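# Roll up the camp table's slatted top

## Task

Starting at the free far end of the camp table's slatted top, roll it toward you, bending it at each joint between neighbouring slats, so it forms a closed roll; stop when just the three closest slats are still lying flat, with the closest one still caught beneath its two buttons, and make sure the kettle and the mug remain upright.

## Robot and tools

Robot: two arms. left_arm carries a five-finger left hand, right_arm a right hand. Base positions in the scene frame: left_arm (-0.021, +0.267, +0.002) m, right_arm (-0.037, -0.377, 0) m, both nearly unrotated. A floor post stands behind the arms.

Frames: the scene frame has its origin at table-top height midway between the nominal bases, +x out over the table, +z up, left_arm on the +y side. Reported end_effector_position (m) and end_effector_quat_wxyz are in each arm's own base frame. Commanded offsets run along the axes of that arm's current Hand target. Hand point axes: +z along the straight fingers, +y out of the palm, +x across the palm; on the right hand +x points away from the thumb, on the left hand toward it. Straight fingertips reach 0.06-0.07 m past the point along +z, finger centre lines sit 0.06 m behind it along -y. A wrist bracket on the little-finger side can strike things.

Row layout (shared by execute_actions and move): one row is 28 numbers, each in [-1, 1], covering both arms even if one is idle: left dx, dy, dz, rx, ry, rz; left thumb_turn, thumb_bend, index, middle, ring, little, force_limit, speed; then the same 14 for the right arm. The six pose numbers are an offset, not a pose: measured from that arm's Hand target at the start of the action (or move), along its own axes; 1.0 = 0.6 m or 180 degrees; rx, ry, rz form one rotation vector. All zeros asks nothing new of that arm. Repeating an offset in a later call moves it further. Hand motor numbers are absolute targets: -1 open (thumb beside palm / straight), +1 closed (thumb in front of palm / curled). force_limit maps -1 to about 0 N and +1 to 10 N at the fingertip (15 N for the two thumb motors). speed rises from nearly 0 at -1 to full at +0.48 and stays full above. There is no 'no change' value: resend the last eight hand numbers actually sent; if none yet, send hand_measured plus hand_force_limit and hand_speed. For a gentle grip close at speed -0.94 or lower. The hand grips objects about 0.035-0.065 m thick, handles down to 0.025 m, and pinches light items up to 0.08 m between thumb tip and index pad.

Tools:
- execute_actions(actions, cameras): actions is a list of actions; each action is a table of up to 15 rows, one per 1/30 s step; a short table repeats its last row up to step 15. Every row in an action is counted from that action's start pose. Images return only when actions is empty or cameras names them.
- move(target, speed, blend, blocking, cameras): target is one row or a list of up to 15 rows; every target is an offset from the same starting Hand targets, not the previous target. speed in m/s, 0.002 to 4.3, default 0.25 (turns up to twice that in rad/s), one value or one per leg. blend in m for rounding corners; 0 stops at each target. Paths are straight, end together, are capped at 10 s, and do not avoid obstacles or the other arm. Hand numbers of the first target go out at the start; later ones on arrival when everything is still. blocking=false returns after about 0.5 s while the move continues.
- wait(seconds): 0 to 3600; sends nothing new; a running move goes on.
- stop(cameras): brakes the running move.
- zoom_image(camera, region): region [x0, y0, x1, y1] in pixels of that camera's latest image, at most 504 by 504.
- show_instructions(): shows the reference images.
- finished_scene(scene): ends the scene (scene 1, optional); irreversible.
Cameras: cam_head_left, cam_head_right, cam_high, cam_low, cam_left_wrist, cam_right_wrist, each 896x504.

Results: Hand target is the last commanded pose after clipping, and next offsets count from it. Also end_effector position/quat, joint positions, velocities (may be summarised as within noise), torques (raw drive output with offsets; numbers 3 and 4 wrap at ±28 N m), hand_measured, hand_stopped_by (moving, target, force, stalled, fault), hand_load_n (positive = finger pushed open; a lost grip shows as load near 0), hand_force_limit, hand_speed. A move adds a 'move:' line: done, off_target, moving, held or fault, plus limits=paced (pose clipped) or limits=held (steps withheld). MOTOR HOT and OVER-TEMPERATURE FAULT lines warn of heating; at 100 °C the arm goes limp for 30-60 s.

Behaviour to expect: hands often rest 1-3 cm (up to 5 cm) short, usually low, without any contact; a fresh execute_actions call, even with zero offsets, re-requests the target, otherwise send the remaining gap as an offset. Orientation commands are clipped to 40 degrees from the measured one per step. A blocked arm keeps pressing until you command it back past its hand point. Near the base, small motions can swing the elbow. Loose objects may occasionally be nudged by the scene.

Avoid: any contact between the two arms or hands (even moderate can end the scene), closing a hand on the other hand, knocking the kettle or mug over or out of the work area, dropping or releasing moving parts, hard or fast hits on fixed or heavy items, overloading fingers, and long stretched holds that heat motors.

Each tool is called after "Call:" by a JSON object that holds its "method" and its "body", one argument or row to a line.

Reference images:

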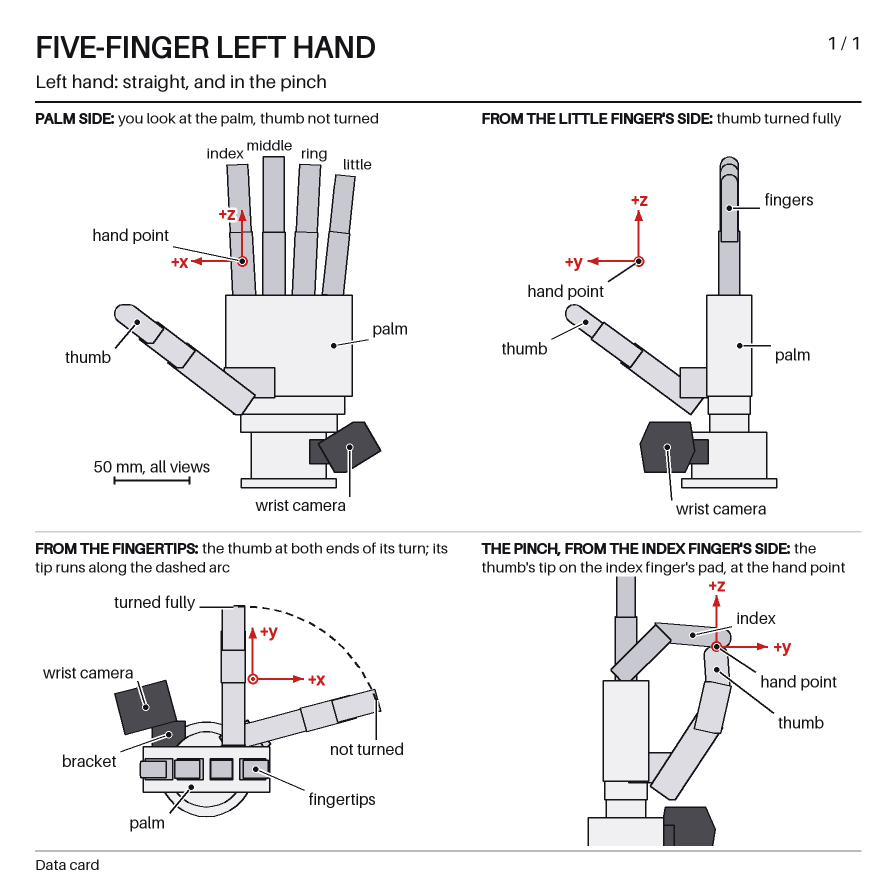

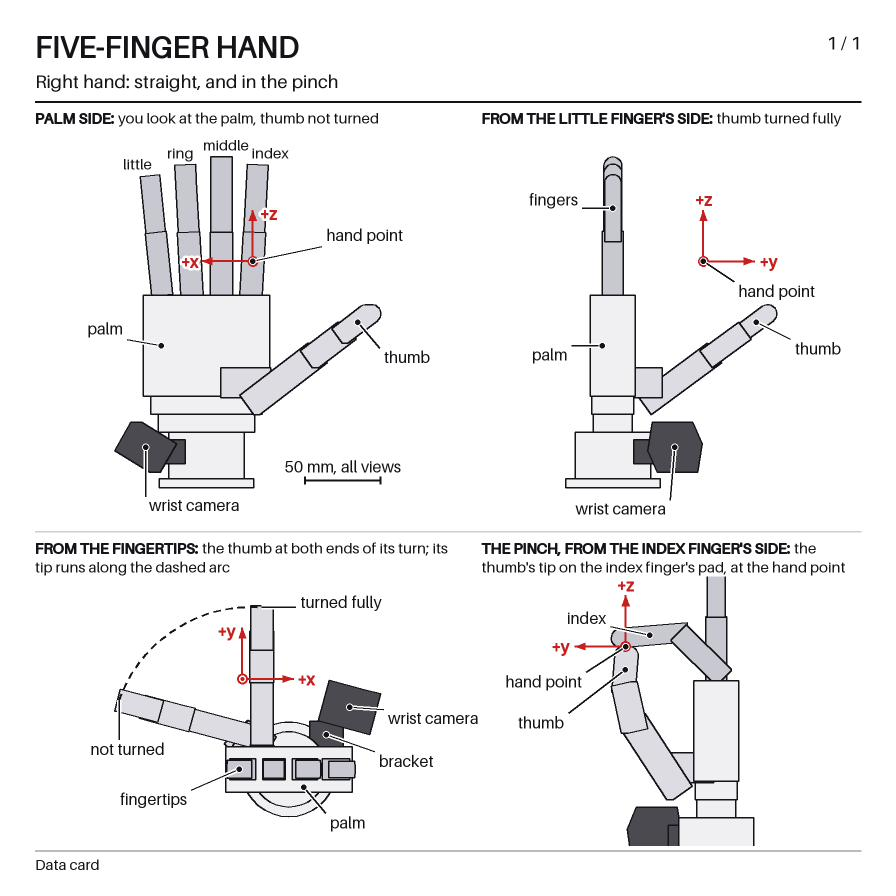

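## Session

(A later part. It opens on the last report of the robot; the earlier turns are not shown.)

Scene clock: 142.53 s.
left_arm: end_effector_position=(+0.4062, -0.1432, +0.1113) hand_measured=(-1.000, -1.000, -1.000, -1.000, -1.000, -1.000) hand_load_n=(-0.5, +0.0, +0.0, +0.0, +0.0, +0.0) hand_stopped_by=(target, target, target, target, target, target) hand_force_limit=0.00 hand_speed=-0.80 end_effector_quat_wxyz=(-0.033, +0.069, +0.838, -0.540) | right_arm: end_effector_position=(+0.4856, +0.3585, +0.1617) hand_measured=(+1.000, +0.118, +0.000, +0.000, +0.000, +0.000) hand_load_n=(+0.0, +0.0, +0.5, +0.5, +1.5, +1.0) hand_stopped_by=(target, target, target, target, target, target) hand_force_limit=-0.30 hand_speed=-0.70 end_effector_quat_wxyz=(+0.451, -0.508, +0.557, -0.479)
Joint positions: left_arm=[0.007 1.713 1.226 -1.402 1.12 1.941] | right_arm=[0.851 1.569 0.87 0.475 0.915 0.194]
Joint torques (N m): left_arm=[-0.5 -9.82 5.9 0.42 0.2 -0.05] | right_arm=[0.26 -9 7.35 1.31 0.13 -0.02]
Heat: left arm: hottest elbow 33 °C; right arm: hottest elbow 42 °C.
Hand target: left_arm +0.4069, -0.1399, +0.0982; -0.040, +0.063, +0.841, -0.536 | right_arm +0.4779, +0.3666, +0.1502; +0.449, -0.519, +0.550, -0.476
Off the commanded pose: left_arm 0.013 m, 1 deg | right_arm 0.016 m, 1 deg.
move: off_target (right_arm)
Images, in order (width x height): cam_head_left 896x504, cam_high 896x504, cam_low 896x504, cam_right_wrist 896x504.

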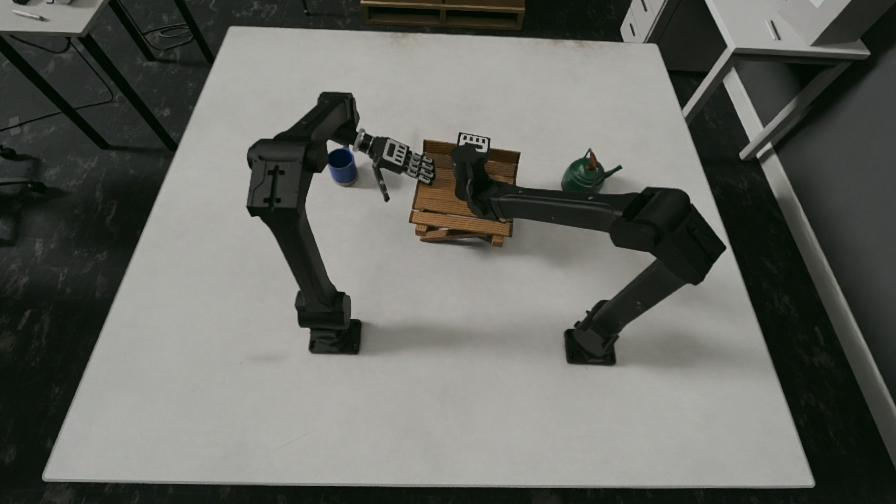

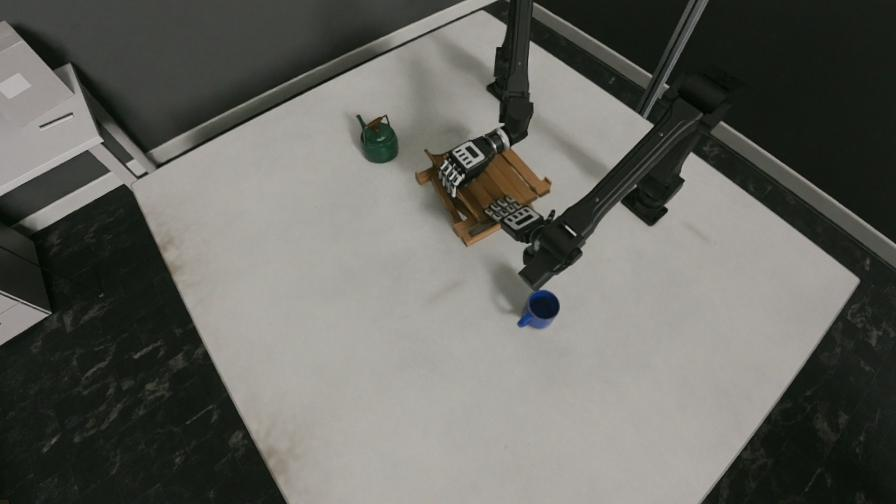

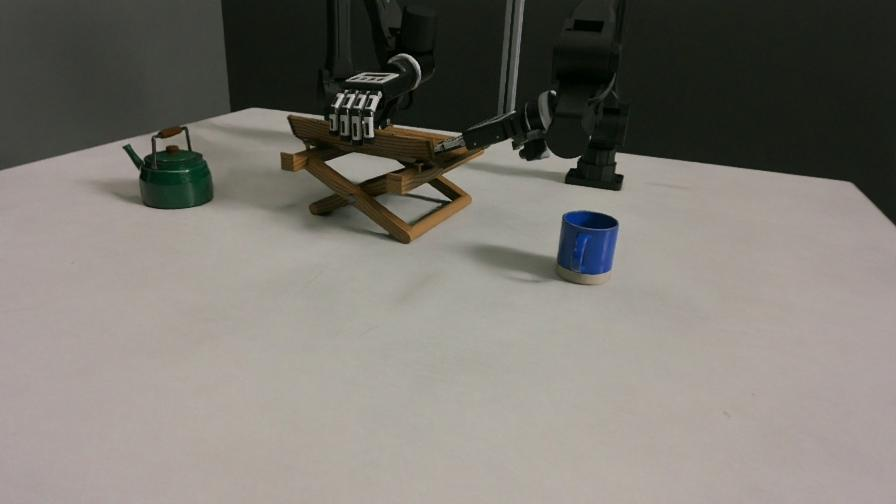

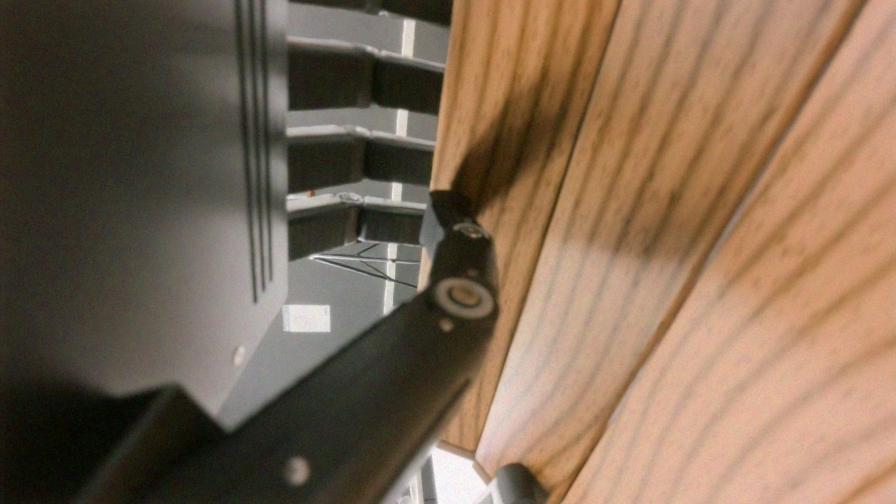

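Call:
{"method": "move", "body": {
  "target": [0,0,0,0,0,0,-1,-1,-1,-1,-1,-1,0,-0.8, 0,0.012,0,0,0,0,1,0.12,0.25,0.25,0.25,0.25,0.2,-0.6],
  "cameras": ["cam_head_left","cam_low","cam_right_wrist"],
  "speed": 0.06
}}

Call:
{"method": "zoom_image", "body": {
  "camera": "cam_low",
  "region": [280, 60, 540, 220]
}}

Call:
{"method": "zoom_image", "body": {
  "camera": "cam_low",
  "region": [390, 110, 490, 200]
}}

Scene clock: 143.80 s.
left_arm: end_effector_position=(+0.4063, -0.1431, +0.1109) hand_measured=(-1.000, -1.000, -1.000, -1.000, -1.000, -1.000) hand_load_n=(-0.5, +0.0, +0.0, -0.5, +0.0, +0.0) hand_stopped_by=(target, target, target, target, target, target) hand_force_limit=0.00 hand_speed=-0.80 end_effector_quat_wxyz=(-0.033, +0.069, +0.838, -0.540) | right_arm: end_effector_position=(+0.4848, +0.3598, +0.1625) hand_measured=(+1.000, +0.114, +0.066, +0.068, +0.104, +0.142) hand_load_n=(+2.0, +11.0, +10.5, +2.5, +3.0, +2.5) hand_stopped_by=(target, target, force, force, force, force) hand_force_limit=0.20 hand_speed=-0.60 end_effector_quat_wxyz=(+0.454, -0.506, +0.553, -0.481)
Joint positions: left_arm=[0.007 1.713 1.226 -1.401 1.119 1.941] | right_arm=[0.855 1.572 0.865 0.499 0.918 0.18]
Joint torques (N m): left_arm=[-0.56 -9.93 5.9 0.39 0.22 -0.06] | right_arm=[0.03 -8.47 6.91 1.1 0.03 0.15]
Heat: left arm: hottest elbow 32 °C; right arm: hottest elbow 41 °C.
Hand target: left_arm +0.4069, -0.1399, +0.0983; -0.040, +0.063, +0.841, -0.536 | right_arm +0.4767, +0.3668, +0.1429; +0.449, -0.519, +0.550, -0.476
Off the commanded pose: left_arm 0.013 m, 1 deg | right_arm 0.022 m, 2 deg.
move: off_target (right_arm)

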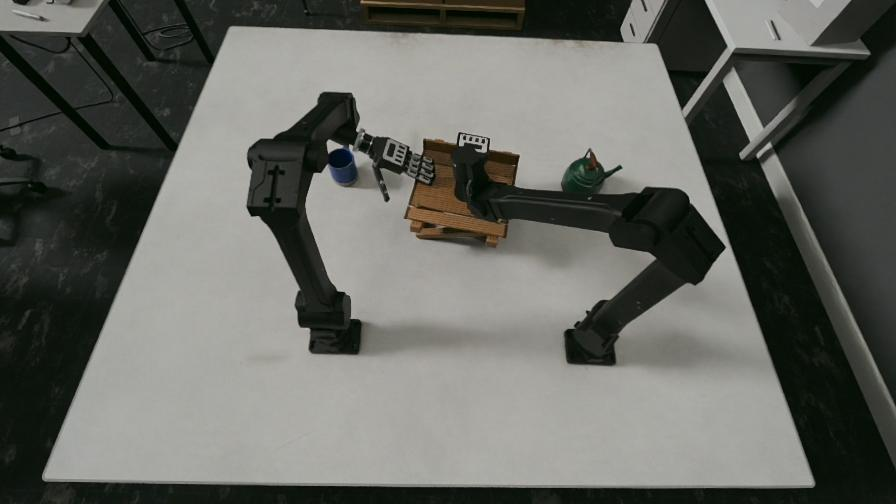

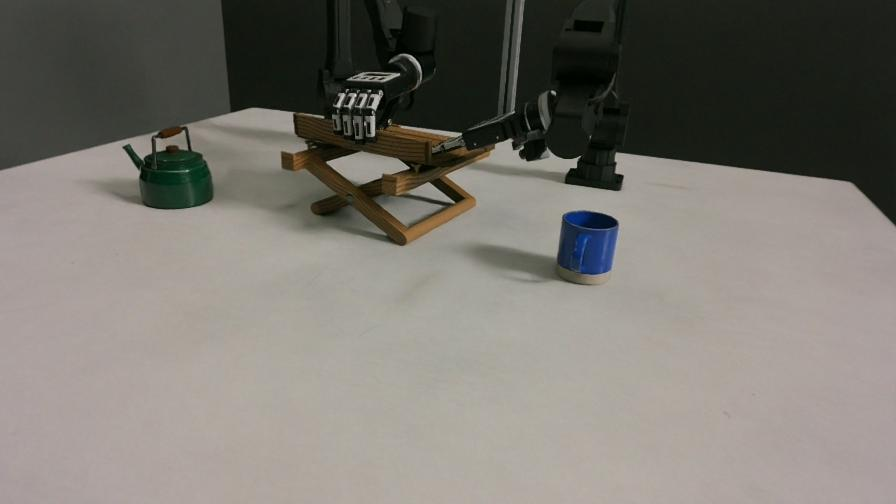

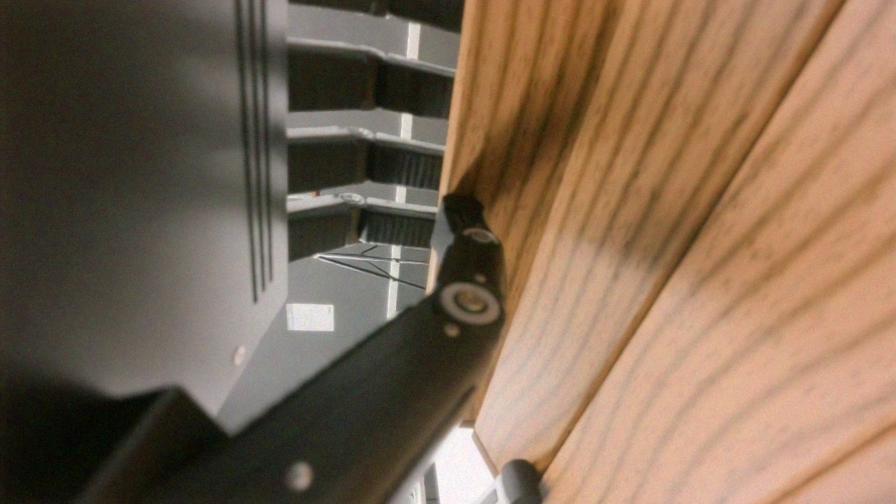

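Scaled by 1.938 from the camera's image (finer frame: 1280x720).

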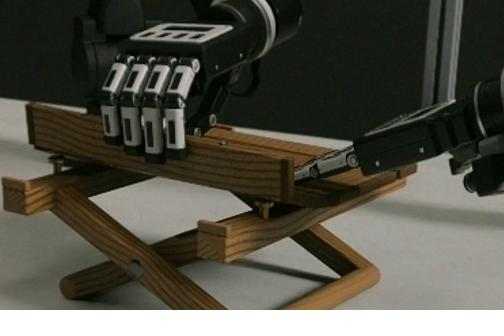

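Scaled by 5.040 from the camera's image (finer frame: 1280x720).

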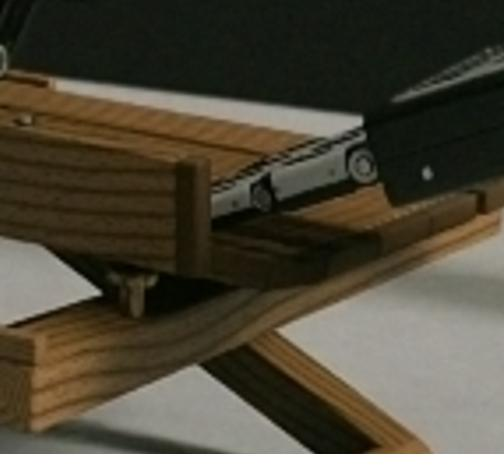

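Call:
{"method": "move", "body": {
  "target": [
    [0,0,0,0,0,0,-1,-1,-1,-1,-1,-1,0,-0.8, 0,0,0,0,0,0,1,-0.2,0,0,0,0,-0.2,-0.4],
    [0,0,0,0,0,0,-1,-1,-1,-1,-1,-1,0,-0.8, 0,-0.1188,-0.0167,0,0,0,1,-0.2,0,0,0,0,-0.2,-0.4],
    [0,0,0,0,0,0,-1,-1,-1,-1,-1,-1,0,-0.8, 0,-0.138,0.1205,0,0,0,1,-0.2,0,0,0,0,-0.2,-0.4],
    [0,0,0,0,0,0,-1,-1,-1,-1,-1,-1,0,-0.8, 0,-0.138,0.1205,-0.4556,0,0,1,-0.2,0,0,0,0,-0.2,-0.4]
  ],
  "cameras": ["cam_head_left","cam_low","cam_right_wrist","cam_high"],
  "speed": [0.1,0.1,0.15,0.25],
  "blend": [0,0.01,0.02,0]
}}

Call:
{"method": "zoom_image", "body": {
  "camera": "cam_low",
  "region": [280, 60, 540, 220]
}}

Call:
{"method": "zoom_image", "body": {
  "camera": "cam_head_left",
  "region": [360, 100, 560, 250]
}}

Scene clock: 152.80 s.
left_arm: end_effector_position=(+0.4057, -0.1425, +0.1079) hand_measured=(-1.000, -1.000, -1.000, -1.000, -1.000, -1.000) hand_load_n=(+0.0, +0.0, +0.0, +0.0, +0.0, +0.0) hand_stopped_by=(target, target, target, target, target, target) hand_force_limit=0.00 hand_speed=-0.80 end_effector_quat_wxyz=(-0.036, +0.068, +0.839, -0.539) | right_arm: end_effector_position=(+0.5486, +0.3630, +0.1965) hand_measured=(+1.000, -0.198, +0.000, +0.000, +0.000, +0.000) hand_load_n=(+0.0, +0.0, +0.0, +0.0, +0.0, +0.0) hand_stopped_by=(target, target, target, target, target, target) hand_force_limit=-0.20 hand_speed=-0.40 end_effector_quat_wxyz=(-0.032, +0.682, -0.731, +0.002)
Joint positions: left_arm=[0.007 1.718 1.225 -1.4 1.115 1.941] | right_arm=[0.493 2.187 2.359 -1.679 -0.012 0.562]
Joint torques (N m): left_arm=[-0.56 -10.34 6.01 0.35 0.36 -0.06] | right_arm=[-1.85 -18.2 12.88 -0.42 -0.18 -0.04]
Heat: left arm: hottest elbow 33 °C; right arm: hottest elbow 41 °C.
Hand target: left_arm +0.4069, -0.1399, +0.0983; -0.040, +0.063, +0.841, -0.536 | right_arm +0.5601, +0.3618, +0.2144; +0.001, +0.686, -0.727, -0.002
Off the commanded pose: left_arm 0.010 m, 1 deg | right_arm 0.021 m, 4 deg.
joint sent to its limit (right arm) — joint 4 (wrist pitch), lower limit. The joint targets are off in orientation, not in position.
move: off_target (right_arm)
Images, in order (width x height): cam_head_left 896x504, cam_high 896x504, cam_low 896x504, cam_right_wrist 896x504.

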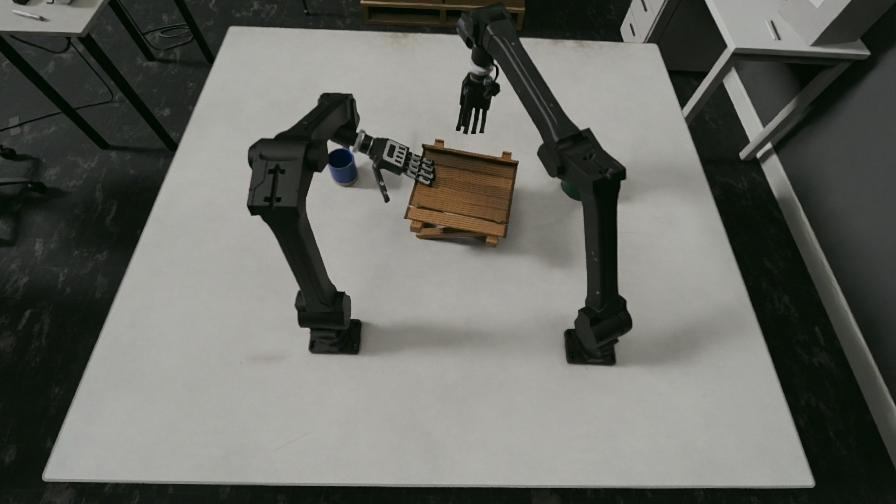

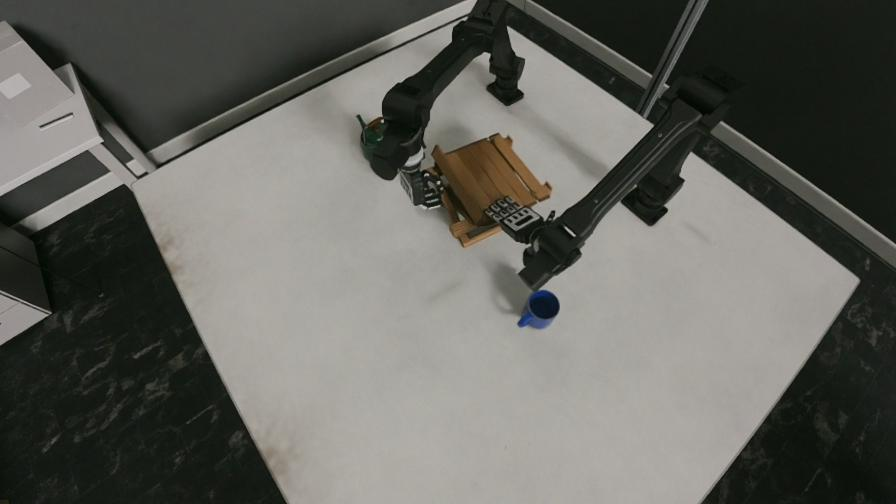

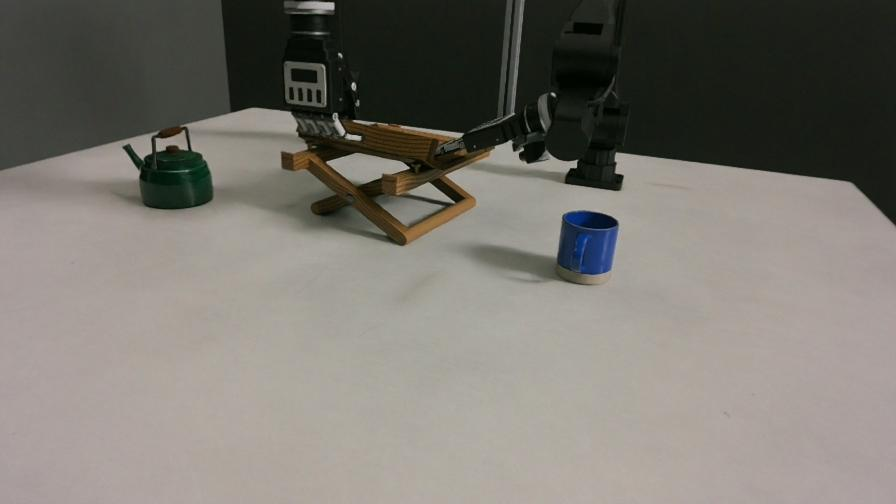

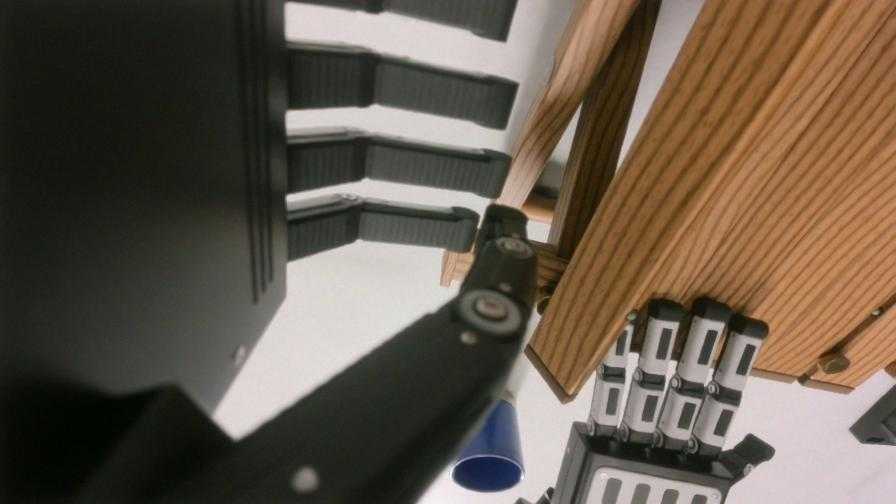

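Scaled by 1.938 from the camera's image (finer frame: 1280x720).

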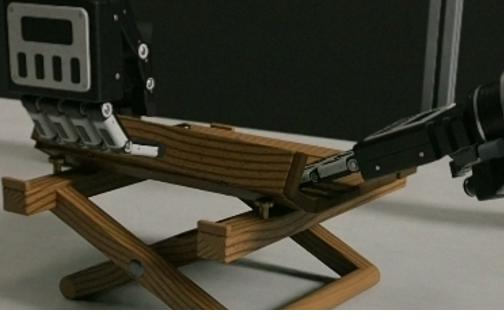

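Scaled by 2.520 from the camera's image (finer frame: 1280x720).

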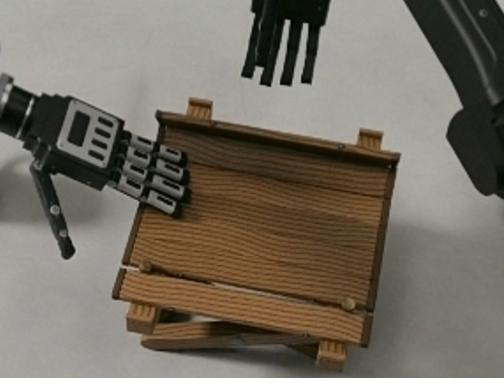

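Call:
{"method": "move", "body": {
  "target": [0,0,0,0,0,0,-1,-1,-1,-1,-1,-1,0,-0.8, 0.0323,0.045,0.094,0,0,0.036,1,-0.2,0,0,0,0,-0.2,-0.4],
  "cameras": ["cam_low","cam_right_wrist"],
  "speed": 0.12
}}

Call:
{"method": "zoom_image", "body": {
  "camera": "cam_low",
  "region": [240, 60, 500, 220]
}}

Scene clock: 158.03 s.
left_arm: end_effector_position=(+0.4057, -0.1425, +0.1079) hand_measured=(-1.000, -1.000, -1.000, -1.000, -1.000, -1.000) hand_load_n=(+0.0, +0.0, +0.0, +0.0, +0.0, +0.0) hand_stopped_by=(target, target, target, target, target, target) hand_force_limit=0.00 hand_speed=-0.80 end_effector_quat_wxyz=(-0.036, +0.068, +0.839, -0.539) | right_arm: end_effector_position=(+0.5235, +0.3503, +0.1432) hand_measured=(+1.000, -0.198, +0.000, +0.000, +0.000, +0.000) hand_load_n=(-0.5, +0.0, +0.0, +0.0, +0.0, +0.0) hand_stopped_by=(target, target, target, target, target, target) hand_force_limit=-0.20 hand_speed=-0.40 end_effector_quat_wxyz=(-0.019, -0.652, +0.758, +0.007)
Joint positions: left_arm=[0.007 1.718 1.225 -1.4 1.115 1.941] | right_arm=[0.492 2.148 2.145 -1.607 -0.006 0.641]
Joint torques (N m): left_arm=[-0.5 -10.23 6.01 0.34 0.36 -0.06] | right_arm=[-2.08 -19.9 8.85 0.02 0.04 0.14]
Heat: left arm: hottest elbow 33 °C; right arm: hottest elbow 42 °C.
Hand target: left_arm +0.4069, -0.1399, +0.0983; -0.040, +0.063, +0.841, -0.536 | right_arm +0.5317, +0.3441, +0.1583; -0.001, -0.644, +0.765, +0.002
Off the commanded pose: left_arm 0.010 m, 1 deg | right_arm 0.018 m, 2 deg.
move: off_target (right_arm)

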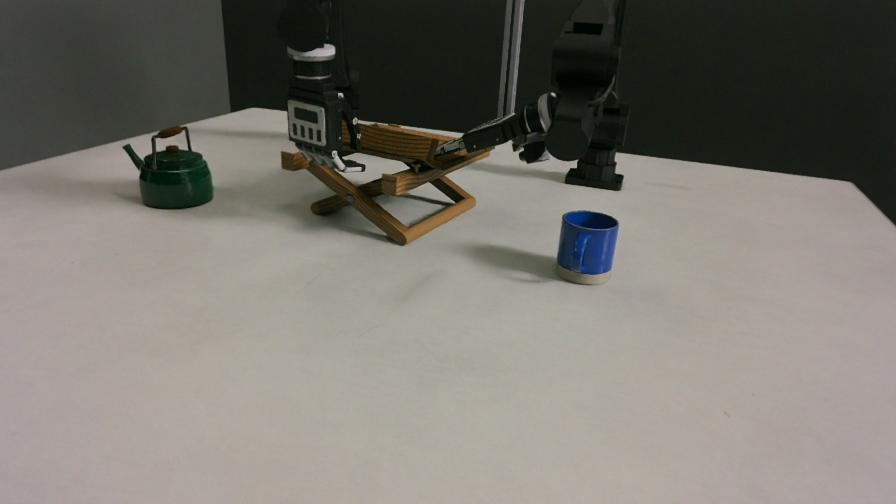

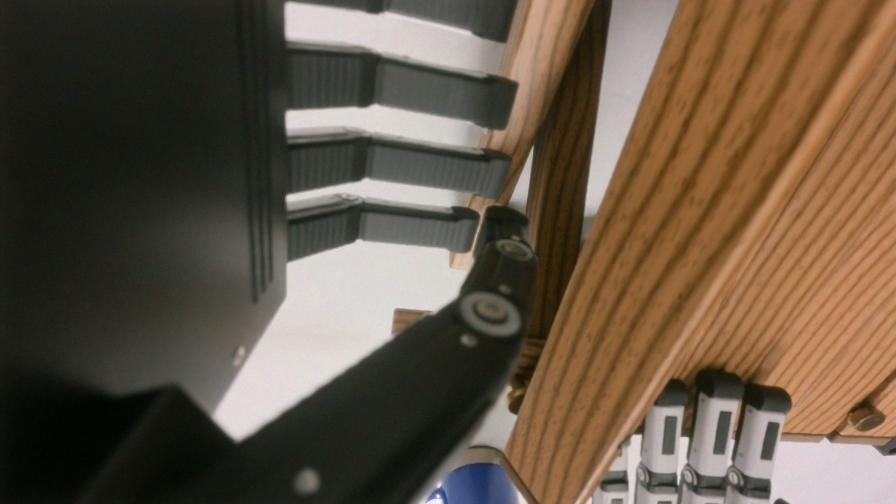

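Scaled by 1.938 from the camera's image (finer frame: 1280x720).

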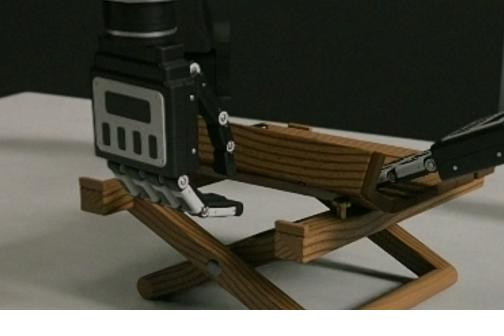

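Call:
{"method": "zoom_image", "body": {
  "camera": "cam_right_wrist",
  "region": [280, 0, 700, 420]
}}

Scaled by 1.200 from the camera's image (finer frame: 1280x720).

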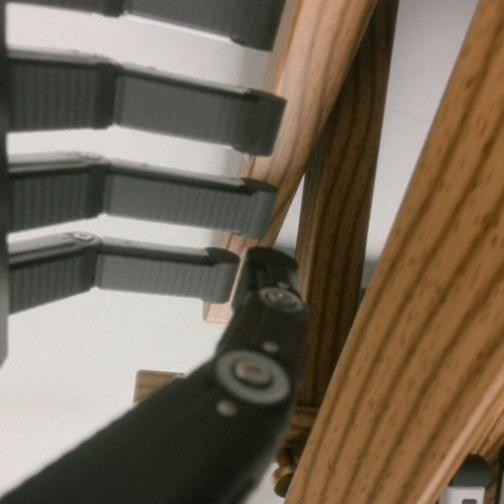

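Call:
{"method": "move", "body": {
  "target": [0,0,0,0,0,0,-1,-1,-1,-1,-1,-1,0,-0.8, 0.012,0.09,0,0,0,0,1,-0.2,0,0,0,0,-0.2,-0.4],
  "cameras": ["cam_low","cam_right_wrist"],
  "speed": 0.08
}}

Call:
{"method": "zoom_image", "body": {
  "camera": "cam_low",
  "region": [240, 60, 500, 220]
}}

Scene clock: 162.20 s.
left_arm: end_effector_position=(+0.4057, -0.1425, +0.1079) hand_measured=(-1.000, -1.000, -1.000, -1.000, -1.000, -1.000) hand_load_n=(-0.5, +0.0, +0.0, +0.0, +0.0, +0.0) hand_stopped_by=(target, target, target, target, target, target) hand_force_limit=0.00 hand_speed=-0.80 end_effector_quat_wxyz=(-0.036, +0.068, +0.839, -0.539) | right_arm: end_effector_position=(+0.4901, +0.3339, +0.1493) hand_measured=(+1.000, -0.198, +0.000, +0.000, +0.000, +0.000) hand_load_n=(-0.5, -2.5, +0.0, +0.0, +0.0, +0.0) hand_stopped_by=(target, target, target, target, target, target) hand_force_limit=-0.20 hand_speed=-0.40 end_effector_quat_wxyz=(-0.007, -0.636, +0.772, +0.001)
Joint positions: left_arm=[0.007 1.718 1.225 -1.4 1.115 1.941] | right_arm=[0.494 1.995 1.916 -1.505 0.001 0.688]
Joint torques (N m): left_arm=[-0.56 -10.34 6.01 0.34 0.36 -0.06] | right_arm=[0.97 -18.08 7.77 -0.29 -0.28 0.1]
Heat: left arm: hottest elbow 33 °C; right arm: hottest elbow 42 °C.
Hand target: left_arm +0.4069, -0.1399, +0.0983; -0.040, +0.063, +0.841, -0.536 | right_arm +0.4773, +0.3462, +0.1584; -0.001, -0.644, +0.765, +0.002
Off the commanded pose: left_arm 0.010 m, 1 deg | right_arm 0.020 m, 1 deg.
move: off_target (right_arm)

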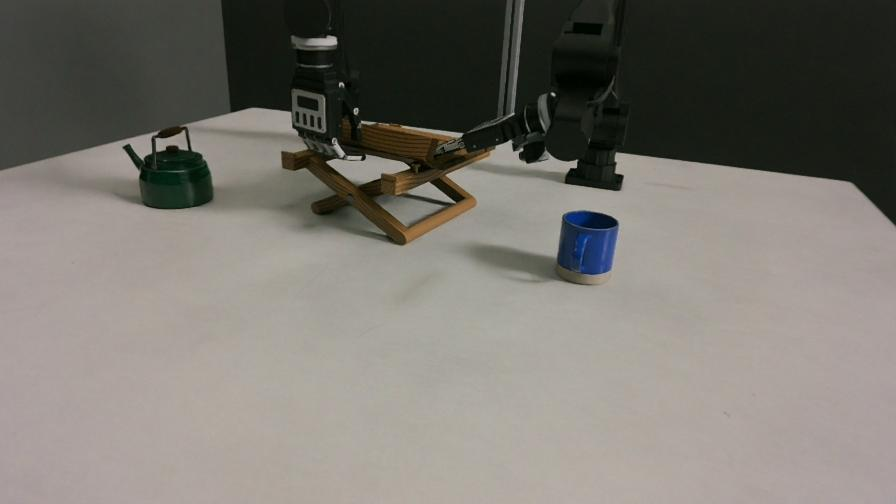

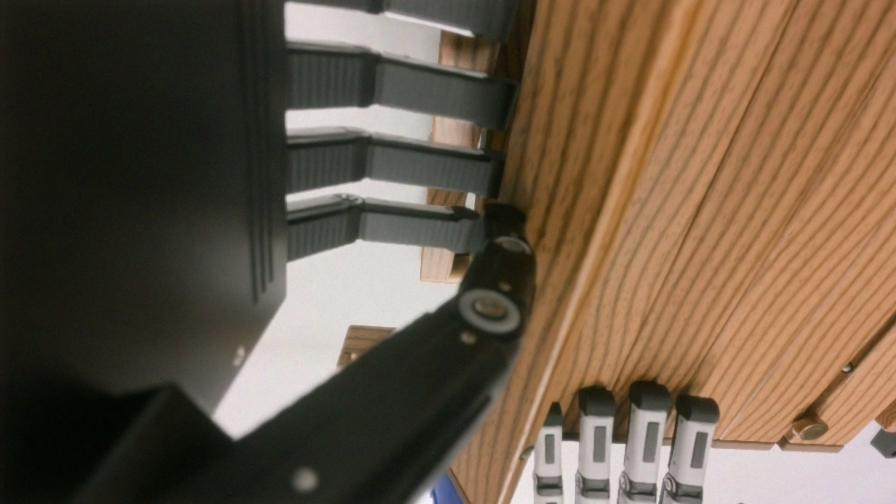

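Scaled by 1.938 from the camera's image (finer frame: 1280x720).

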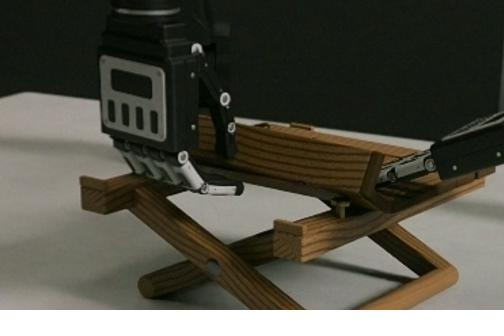

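Call:
{"method": "move", "body": {
  "target": [
    [0,-0.0453,-0.0212,0,0,0,-1,-1,-1,-1,-1,-1,0,-0.8, 0,-0.025,0,0,0,0,-1,-1,0,0,0,0,-0.2,-0.4],
    [0.05,-0.0443,-0.0237,0,0,0,-1,-1,-1,-1,-1,-1,0,-0.8, 0,-0.025,0,0,0,0,-1,-1,0,0,0,0,-0.2,-0.4],
    [0.05,0.004,-0.0012,0,0,0,-1,-1,-1,-1,-1,-1,0,-0.8, 0,0.025,0,0,0,0,-1,-1,0,0,0,0,-0.2,-0.4]
  ],
  "cameras": ["cam_low","cam_right_wrist","cam_head_left","cam_left_wrist"],
  "speed": 0.08
}}

Call:
{"method": "zoom_image", "body": {
  "camera": "cam_low",
  "region": [240, 60, 500, 220]
}}

Call:
{"method": "zoom_image", "body": {
  "camera": "cam_head_left",
  "region": [360, 100, 560, 250]
}}

Scene clock: 170.90 s.
left_arm: end_effector_position=(+0.3741, -0.1382, +0.1065) hand_measured=(-1.000, -1.000, -1.000, -1.000, -1.000, -1.000) hand_load_n=(+0.0, +0.0, +0.0, +0.0, +0.0, +0.0) hand_stopped_by=(target, target, target, target, target, target) hand_force_limit=0.00 hand_speed=-0.80 end_effector_quat_wxyz=(-0.042, +0.065, +0.838, -0.540) | right_arm: end_effector_position=(+0.4636, +0.3421, +0.1444) hand_measured=(-1.000, -1.000, +0.000, +0.000, +0.000, +0.000) hand_load_n=(+0.0, +0.0, +0.5, +0.5, +0.0, +0.0) hand_stopped_by=(target, target, target, target, target, target) hand_force_limit=-0.20 hand_speed=-0.40 end_effector_quat_wxyz=(-0.019, -0.643, +0.765, +0.005)
Joint positions: left_arm=[0.018 1.661 1.138 -1.41 1.112 1.97] | right_arm=[0.527 1.965 1.852 -1.498 -0.003 0.7]
Joint torques (N m): left_arm=[-0.26 -9.47 5.72 0.68 0.27 -0.06] | right_arm=[-0.09 -17.9 8.75 0.06 -0.14 0.13]
Heat: left arm: hottest elbow 33 °C; right arm: hottest elbow 41 °C.
Hand target: left_arm +0.3776, -0.1337, +0.0963; -0.040, +0.063, +0.841, -0.536 | right_arm +0.4626, +0.3487, +0.1585; -0.001, -0.644, +0.765, +0.002
Off the commanded pose: left_arm 0.011 m, 1 deg | right_arm 0.016 m, 2 deg.
move: off_target (left_arm, right_arm)
Images, in order (width x height): cam_head_left 896x504, cam_low 896x504, cam_left_wrist 896x504, cam_right_wrist 896x504.

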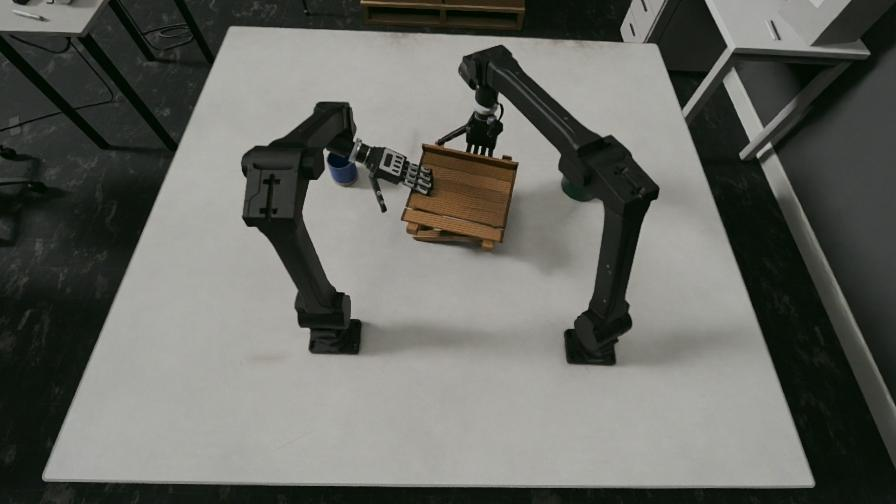

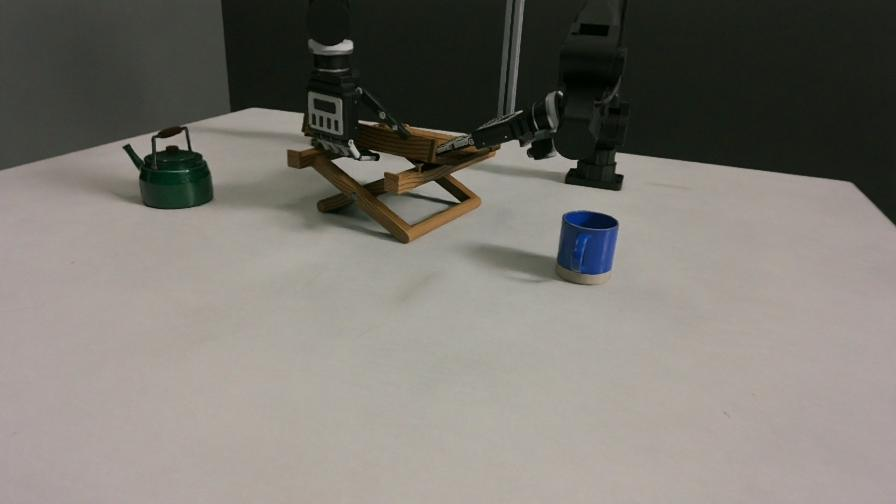

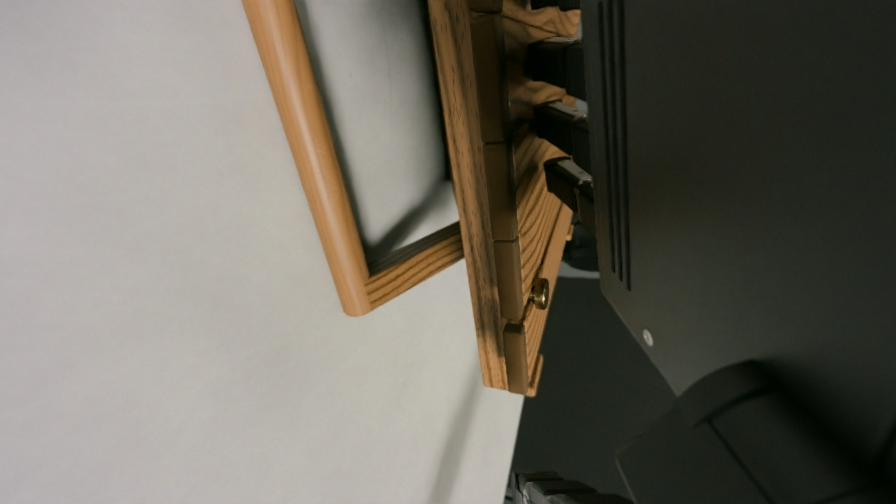

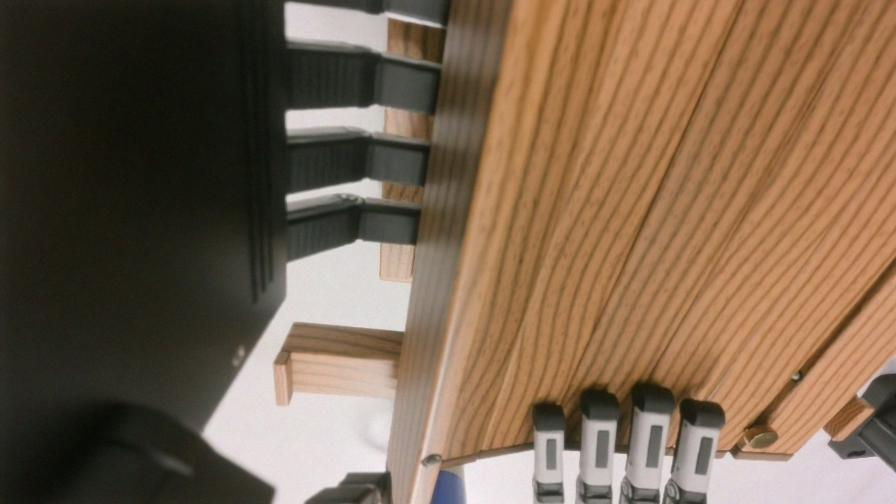

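Scaled by 1.938 from the camera's image (finer frame: 1280x720).

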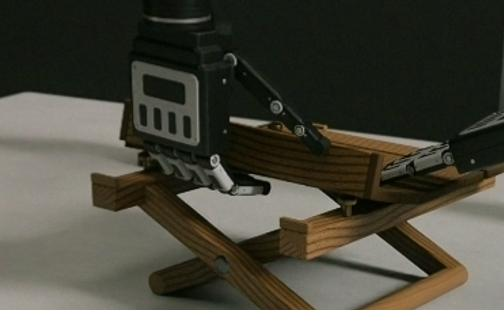

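Scaled by 2.520 from the camera's image (finer frame: 1280x720).

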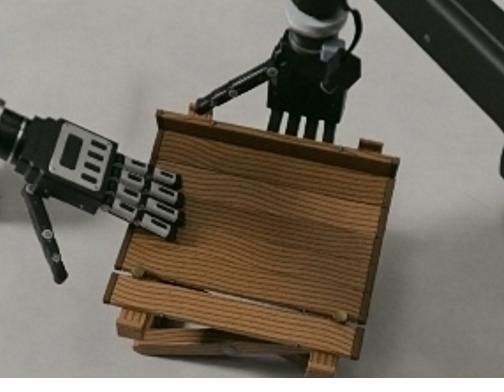

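Call:
{"method": "move", "body": {
  "target": [
    [0,-0.0302,-0.0141,0,0,0,-1,-1,-1,-1,-1,-1,0,-0.8, 0,0,0,0,0,0,-1,-1,0,0,0,0,-0.2,-0.4],
    [0.02,0.0007,-0.0013,0,0,0,-1,-1,-1,-1,-1,-1,0,-0.8, 0,0,0,0,0,0,-1,-1,0,0,0,0,-0.2,-0.4],
    [0.02,0.01,0.003,0,0,0,-1,-1,-1,-1,-1,-1,0,-0.8, 0,0.01,-0.0233,0.167,0,0,-1,-1,0,0,0,0,-0.2,-0.4]
  ],
  "cameras": ["cam_low","cam_right_wrist","cam_head_left"],
  "speed": 0.1
}}

Call:
{"method": "zoom_image", "body": {
  "camera": "cam_low",
  "region": [240, 60, 500, 220]
}}

Call:
{"method": "zoom_image", "body": {
  "camera": "cam_head_left",
  "region": [360, 100, 560, 250]
}}

Scene clock: 177.23 s.
left_arm: end_effector_position=(+0.3699, -0.1381, +0.1027) hand_measured=(-1.000, -1.000, -1.000, -1.000, -1.000, -1.000) hand_load_n=(-0.5, +0.0, +0.0, +0.5, +0.0, +0.0) hand_stopped_by=(target, target, target, target, target, target) hand_force_limit=0.00 hand_speed=-0.80 end_effector_quat_wxyz=(-0.035, +0.065, +0.834, -0.547) | right_arm: end_effector_position=(+0.4594, +0.3402, +0.1507) hand_measured=(-1.000, -1.000, +0.000, +0.000, +0.000, +0.000) hand_load_n=(+0.0, +0.0, +0.0, +0.0, +0.0, +1.5) hand_stopped_by=(target, target, target, target, target, target) hand_force_limit=-0.20 hand_speed=-0.40 end_effector_quat_wxyz=(+0.141, -0.623, +0.744, -0.195)
Joint positions: left_arm=[0.025 1.654 1.111 -1.392 1.129 1.985] | right_arm=[0.659 1.683 1.48 -1.053 0.377 0.775]
Joint torques (N m): left_arm=[-0.21 -9.88 4.66 0.44 -0.39 -0.03] | right_arm=[-0.03 -15.38 9.54 0.57 0.44 0.06]
Heat: left arm: hottest elbow 32 °C; right arm: hottest elbow 41 °C.
Hand target: left_arm +0.3658, -0.1311, +0.0902; -0.040, +0.063, +0.841, -0.536 | right_arm +0.4568, +0.3497, +0.1725; +0.166, -0.622, +0.739, -0.196
Off the commanded pose: left_arm 0.015 m, 2 deg | right_arm 0.024 m, 3 deg.
move: off_target (left_arm, right_arm)
Images, in order (width x height): cam_head_left 896x504, cam_low 896x504, cam_right_wrist 896x504.

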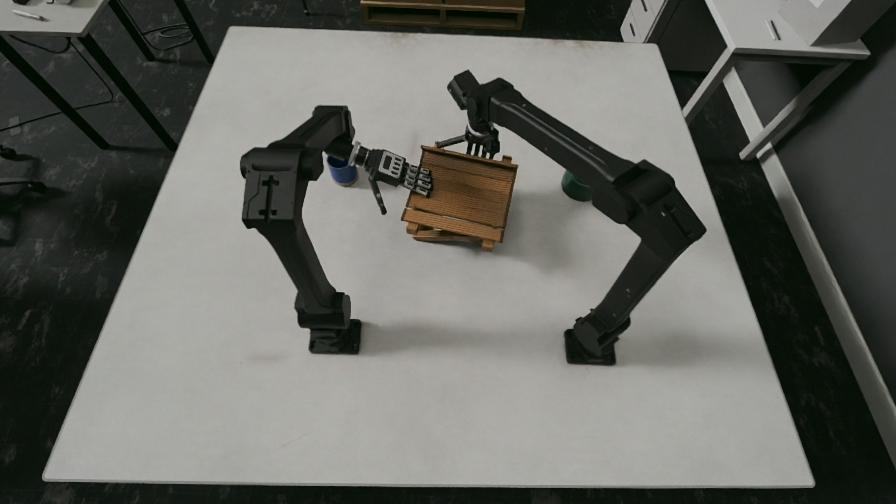

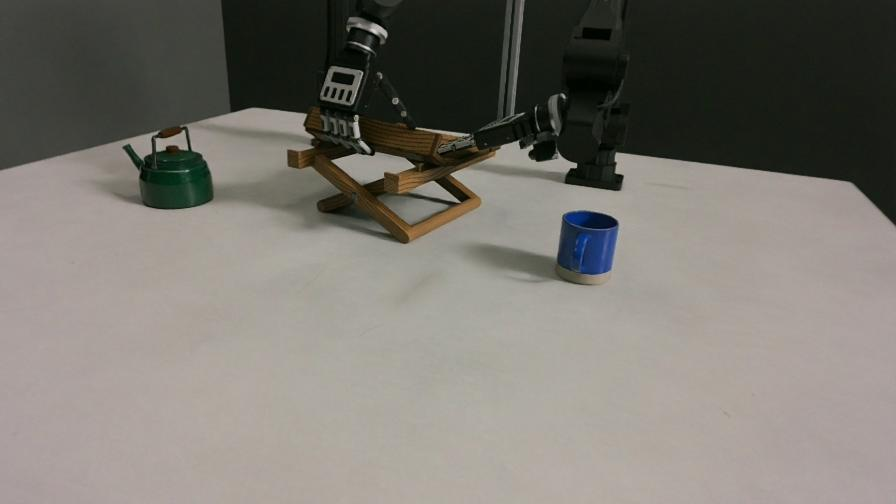

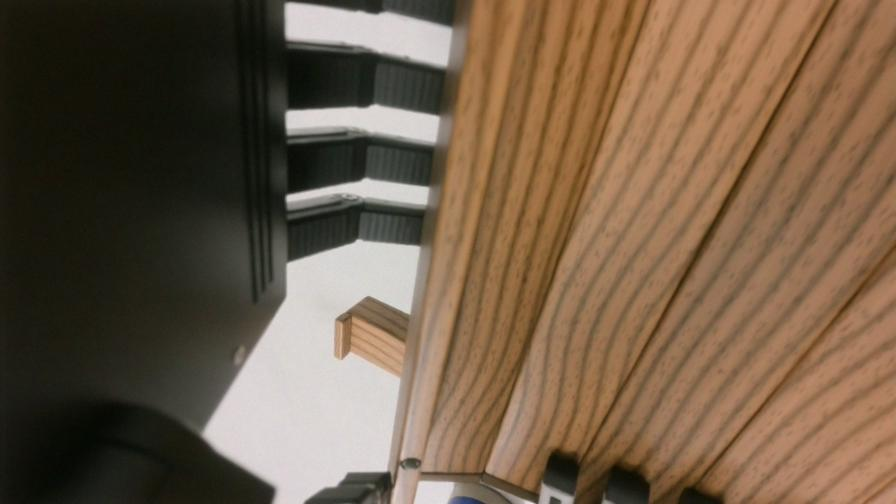

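Scaled by 1.938 from the camera's image (finer frame: 1280x720).

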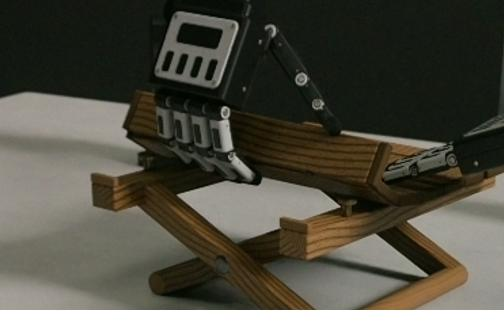

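Scaled by 2.520 from the camera's image (finer frame: 1280x720).

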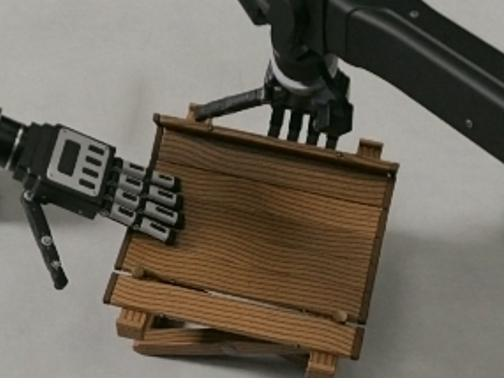

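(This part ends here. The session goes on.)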